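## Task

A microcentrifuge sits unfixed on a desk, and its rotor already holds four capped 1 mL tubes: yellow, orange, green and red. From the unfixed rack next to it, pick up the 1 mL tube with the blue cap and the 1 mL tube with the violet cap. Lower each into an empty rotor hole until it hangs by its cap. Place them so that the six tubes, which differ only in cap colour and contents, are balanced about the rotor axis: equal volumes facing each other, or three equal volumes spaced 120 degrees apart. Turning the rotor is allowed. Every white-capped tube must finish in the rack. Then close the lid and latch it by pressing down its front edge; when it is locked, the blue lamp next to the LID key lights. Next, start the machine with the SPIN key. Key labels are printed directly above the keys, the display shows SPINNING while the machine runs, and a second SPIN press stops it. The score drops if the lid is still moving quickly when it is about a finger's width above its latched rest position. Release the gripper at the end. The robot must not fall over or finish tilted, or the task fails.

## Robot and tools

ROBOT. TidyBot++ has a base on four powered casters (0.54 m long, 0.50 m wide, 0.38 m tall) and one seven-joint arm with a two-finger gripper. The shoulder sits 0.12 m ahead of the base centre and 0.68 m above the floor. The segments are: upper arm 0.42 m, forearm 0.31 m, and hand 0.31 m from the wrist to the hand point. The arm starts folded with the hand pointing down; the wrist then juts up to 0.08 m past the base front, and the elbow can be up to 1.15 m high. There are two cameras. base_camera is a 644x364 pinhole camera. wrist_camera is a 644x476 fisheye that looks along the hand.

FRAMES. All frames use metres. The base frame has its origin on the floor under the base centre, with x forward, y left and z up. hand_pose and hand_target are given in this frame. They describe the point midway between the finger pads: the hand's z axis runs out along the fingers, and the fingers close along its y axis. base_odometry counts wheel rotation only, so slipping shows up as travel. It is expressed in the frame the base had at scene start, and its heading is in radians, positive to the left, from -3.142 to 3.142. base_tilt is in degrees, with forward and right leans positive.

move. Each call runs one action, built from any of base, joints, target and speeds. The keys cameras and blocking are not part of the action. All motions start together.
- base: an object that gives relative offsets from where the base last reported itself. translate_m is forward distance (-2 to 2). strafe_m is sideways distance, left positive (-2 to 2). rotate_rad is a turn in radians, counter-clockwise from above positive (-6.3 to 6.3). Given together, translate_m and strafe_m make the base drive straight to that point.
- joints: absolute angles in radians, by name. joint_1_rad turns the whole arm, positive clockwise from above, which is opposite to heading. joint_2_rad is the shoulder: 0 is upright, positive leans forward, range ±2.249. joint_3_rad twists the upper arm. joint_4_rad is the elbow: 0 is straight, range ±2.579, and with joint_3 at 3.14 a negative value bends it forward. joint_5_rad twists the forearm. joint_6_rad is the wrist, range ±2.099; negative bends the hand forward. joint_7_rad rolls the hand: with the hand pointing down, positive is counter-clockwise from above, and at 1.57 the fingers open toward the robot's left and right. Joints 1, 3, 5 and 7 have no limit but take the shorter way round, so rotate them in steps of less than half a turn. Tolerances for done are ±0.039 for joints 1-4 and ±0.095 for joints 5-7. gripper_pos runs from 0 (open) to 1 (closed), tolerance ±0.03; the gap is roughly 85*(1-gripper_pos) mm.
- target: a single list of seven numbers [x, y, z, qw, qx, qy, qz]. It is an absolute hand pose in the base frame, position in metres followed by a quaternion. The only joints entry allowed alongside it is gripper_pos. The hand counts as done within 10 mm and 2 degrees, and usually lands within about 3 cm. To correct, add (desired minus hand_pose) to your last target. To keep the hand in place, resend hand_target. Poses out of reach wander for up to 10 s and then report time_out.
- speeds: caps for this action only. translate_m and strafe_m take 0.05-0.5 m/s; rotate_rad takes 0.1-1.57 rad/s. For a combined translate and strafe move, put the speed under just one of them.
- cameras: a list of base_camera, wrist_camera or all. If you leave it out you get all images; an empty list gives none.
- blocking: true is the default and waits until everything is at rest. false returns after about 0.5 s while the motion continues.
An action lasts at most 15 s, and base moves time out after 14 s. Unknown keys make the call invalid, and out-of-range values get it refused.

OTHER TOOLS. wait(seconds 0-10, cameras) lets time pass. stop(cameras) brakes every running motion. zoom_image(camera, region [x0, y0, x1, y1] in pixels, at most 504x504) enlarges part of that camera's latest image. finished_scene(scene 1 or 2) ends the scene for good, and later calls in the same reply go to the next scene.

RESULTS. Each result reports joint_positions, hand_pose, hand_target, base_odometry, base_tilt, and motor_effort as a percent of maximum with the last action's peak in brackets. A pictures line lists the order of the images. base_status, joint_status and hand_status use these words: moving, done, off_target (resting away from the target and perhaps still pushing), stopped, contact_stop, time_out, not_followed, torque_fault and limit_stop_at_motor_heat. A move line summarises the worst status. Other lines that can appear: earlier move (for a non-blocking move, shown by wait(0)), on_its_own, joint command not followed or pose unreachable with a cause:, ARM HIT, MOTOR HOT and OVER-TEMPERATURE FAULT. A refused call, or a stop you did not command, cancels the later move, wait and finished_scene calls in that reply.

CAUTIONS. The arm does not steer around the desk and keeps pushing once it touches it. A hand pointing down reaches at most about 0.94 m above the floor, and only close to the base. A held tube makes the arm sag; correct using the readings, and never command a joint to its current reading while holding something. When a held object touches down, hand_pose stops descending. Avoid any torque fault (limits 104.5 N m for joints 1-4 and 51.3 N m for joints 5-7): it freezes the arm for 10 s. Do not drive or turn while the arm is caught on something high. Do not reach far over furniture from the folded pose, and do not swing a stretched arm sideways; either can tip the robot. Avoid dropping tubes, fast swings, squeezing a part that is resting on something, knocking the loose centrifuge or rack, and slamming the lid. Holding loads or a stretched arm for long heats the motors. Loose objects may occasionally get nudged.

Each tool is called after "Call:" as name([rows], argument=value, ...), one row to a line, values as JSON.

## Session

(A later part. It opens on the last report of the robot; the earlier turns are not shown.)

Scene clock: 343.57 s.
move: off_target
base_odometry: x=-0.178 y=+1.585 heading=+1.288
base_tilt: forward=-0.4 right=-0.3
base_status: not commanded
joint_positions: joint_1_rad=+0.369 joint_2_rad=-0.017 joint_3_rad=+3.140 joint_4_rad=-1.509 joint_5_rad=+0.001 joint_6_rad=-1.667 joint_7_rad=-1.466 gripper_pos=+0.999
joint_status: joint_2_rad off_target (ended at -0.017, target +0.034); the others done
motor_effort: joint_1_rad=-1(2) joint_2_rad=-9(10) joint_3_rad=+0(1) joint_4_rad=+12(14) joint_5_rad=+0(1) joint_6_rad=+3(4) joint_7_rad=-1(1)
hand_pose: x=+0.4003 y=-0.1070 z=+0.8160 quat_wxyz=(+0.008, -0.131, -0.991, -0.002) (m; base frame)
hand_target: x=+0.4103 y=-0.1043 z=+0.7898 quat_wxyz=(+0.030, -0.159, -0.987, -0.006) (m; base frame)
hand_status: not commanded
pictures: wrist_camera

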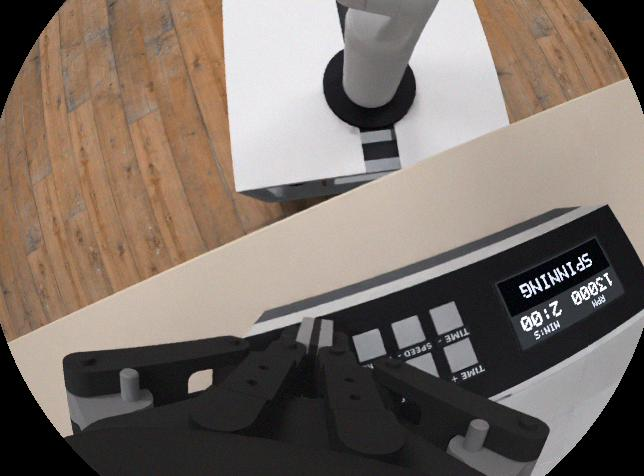

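Call:
move(joints={"joint_1_rad": 0.348, "joint_2_rad": -0.080, "joint_3_rad": 3.1416, "joint_4_rad": -1.27, "joint_5_rad": 0.0, "joint_6_rad": -1.960, "joint_7_rad": -1.543, "gripper_pos": 1.0}, cameras=["wrist_camera"])

Scene clock: 345.17 s.
move: done
base_odometry: x=-0.178 y=+1.585 heading=+1.288
base_tilt: forward=-0.4 right=-0.4
base_status: not commanded
joint_positions: joint_1_rad=+0.368 joint_2_rad=-0.063 joint_3_rad=+3.140 joint_4_rad=-1.278 joint_5_rad=+0.001 joint_6_rad=-1.913 joint_7_rad=-1.466 gripper_pos=+0.999
joint_status: all done
motor_effort: joint_1_rad=-1(2) joint_2_rad=-13(20) joint_3_rad=+0(2) joint_4_rad=+16(18) joint_5_rad=+0(2) joint_6_rad=+0(4) joint_7_rad=-1(2)
hand_pose: x=+0.3735 y=-0.0964 z=+0.9001 quat_wxyz=(-0.007, -0.130, -0.991, +0.002) (m; base frame)
hand_target: x=+0.3597 y=-0.0859 z=+0.9068 quat_wxyz=(+0.004, -0.159, -0.987, -0.001) (m; base frame)
hand_status: not commanded
pictures: wrist_camera

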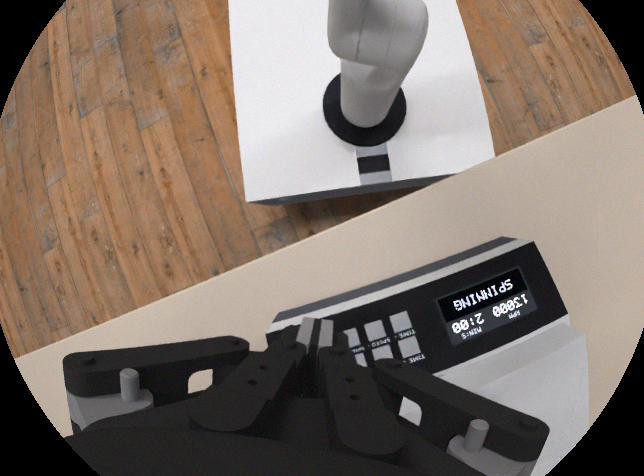

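Call:
move(joints={"joint_1_rad": 0.348, "joint_2_rad": -0.20, "joint_3_rad": 3.1416, "joint_4_rad": -1.27, "joint_5_rad": 0.0, "joint_6_rad": -1.960, "joint_7_rad": -1.543, "gripper_pos": 1.0}, cameras=["wrist_camera", "base_camera"])

Scene clock: 346.37 s.
move: done
base_odometry: x=-0.178 y=+1.585 heading=+1.288
base_tilt: forward=-0.3 right=-0.4
base_status: not commanded
joint_positions: joint_1_rad=+0.368 joint_2_rad=-0.188 joint_3_rad=+3.140 joint_4_rad=-1.276 joint_5_rad=+0.001 joint_6_rad=-1.921 joint_7_rad=-1.466 gripper_pos=+0.999
joint_status: all done
motor_effort: joint_1_rad=-1(2) joint_2_rad=-9(16) joint_3_rad=+0(1) joint_4_rad=+15(18) joint_5_rad=+0(1) joint_6_rad=+0(2) joint_7_rad=-1(1)
hand_pose: x=+0.3442 y=-0.0851 z=+0.9326 quat_wxyz=(-0.064, -0.130, -0.989, +0.016) (m; base frame)
hand_target: x=+0.3327 y=-0.0761 z=+0.9358 quat_wxyz=(-0.055, -0.159, -0.986, +0.010) (m; base frame)
hand_status: not commanded
pictures: base_camera, wrist_camera

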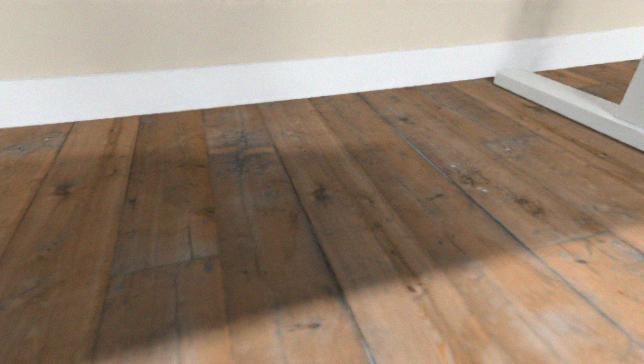

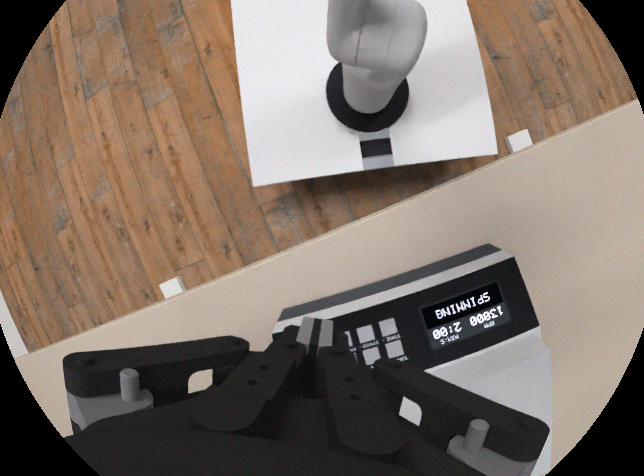

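Call:
finished_scene(scene=1)

The scene is finished: the task was done.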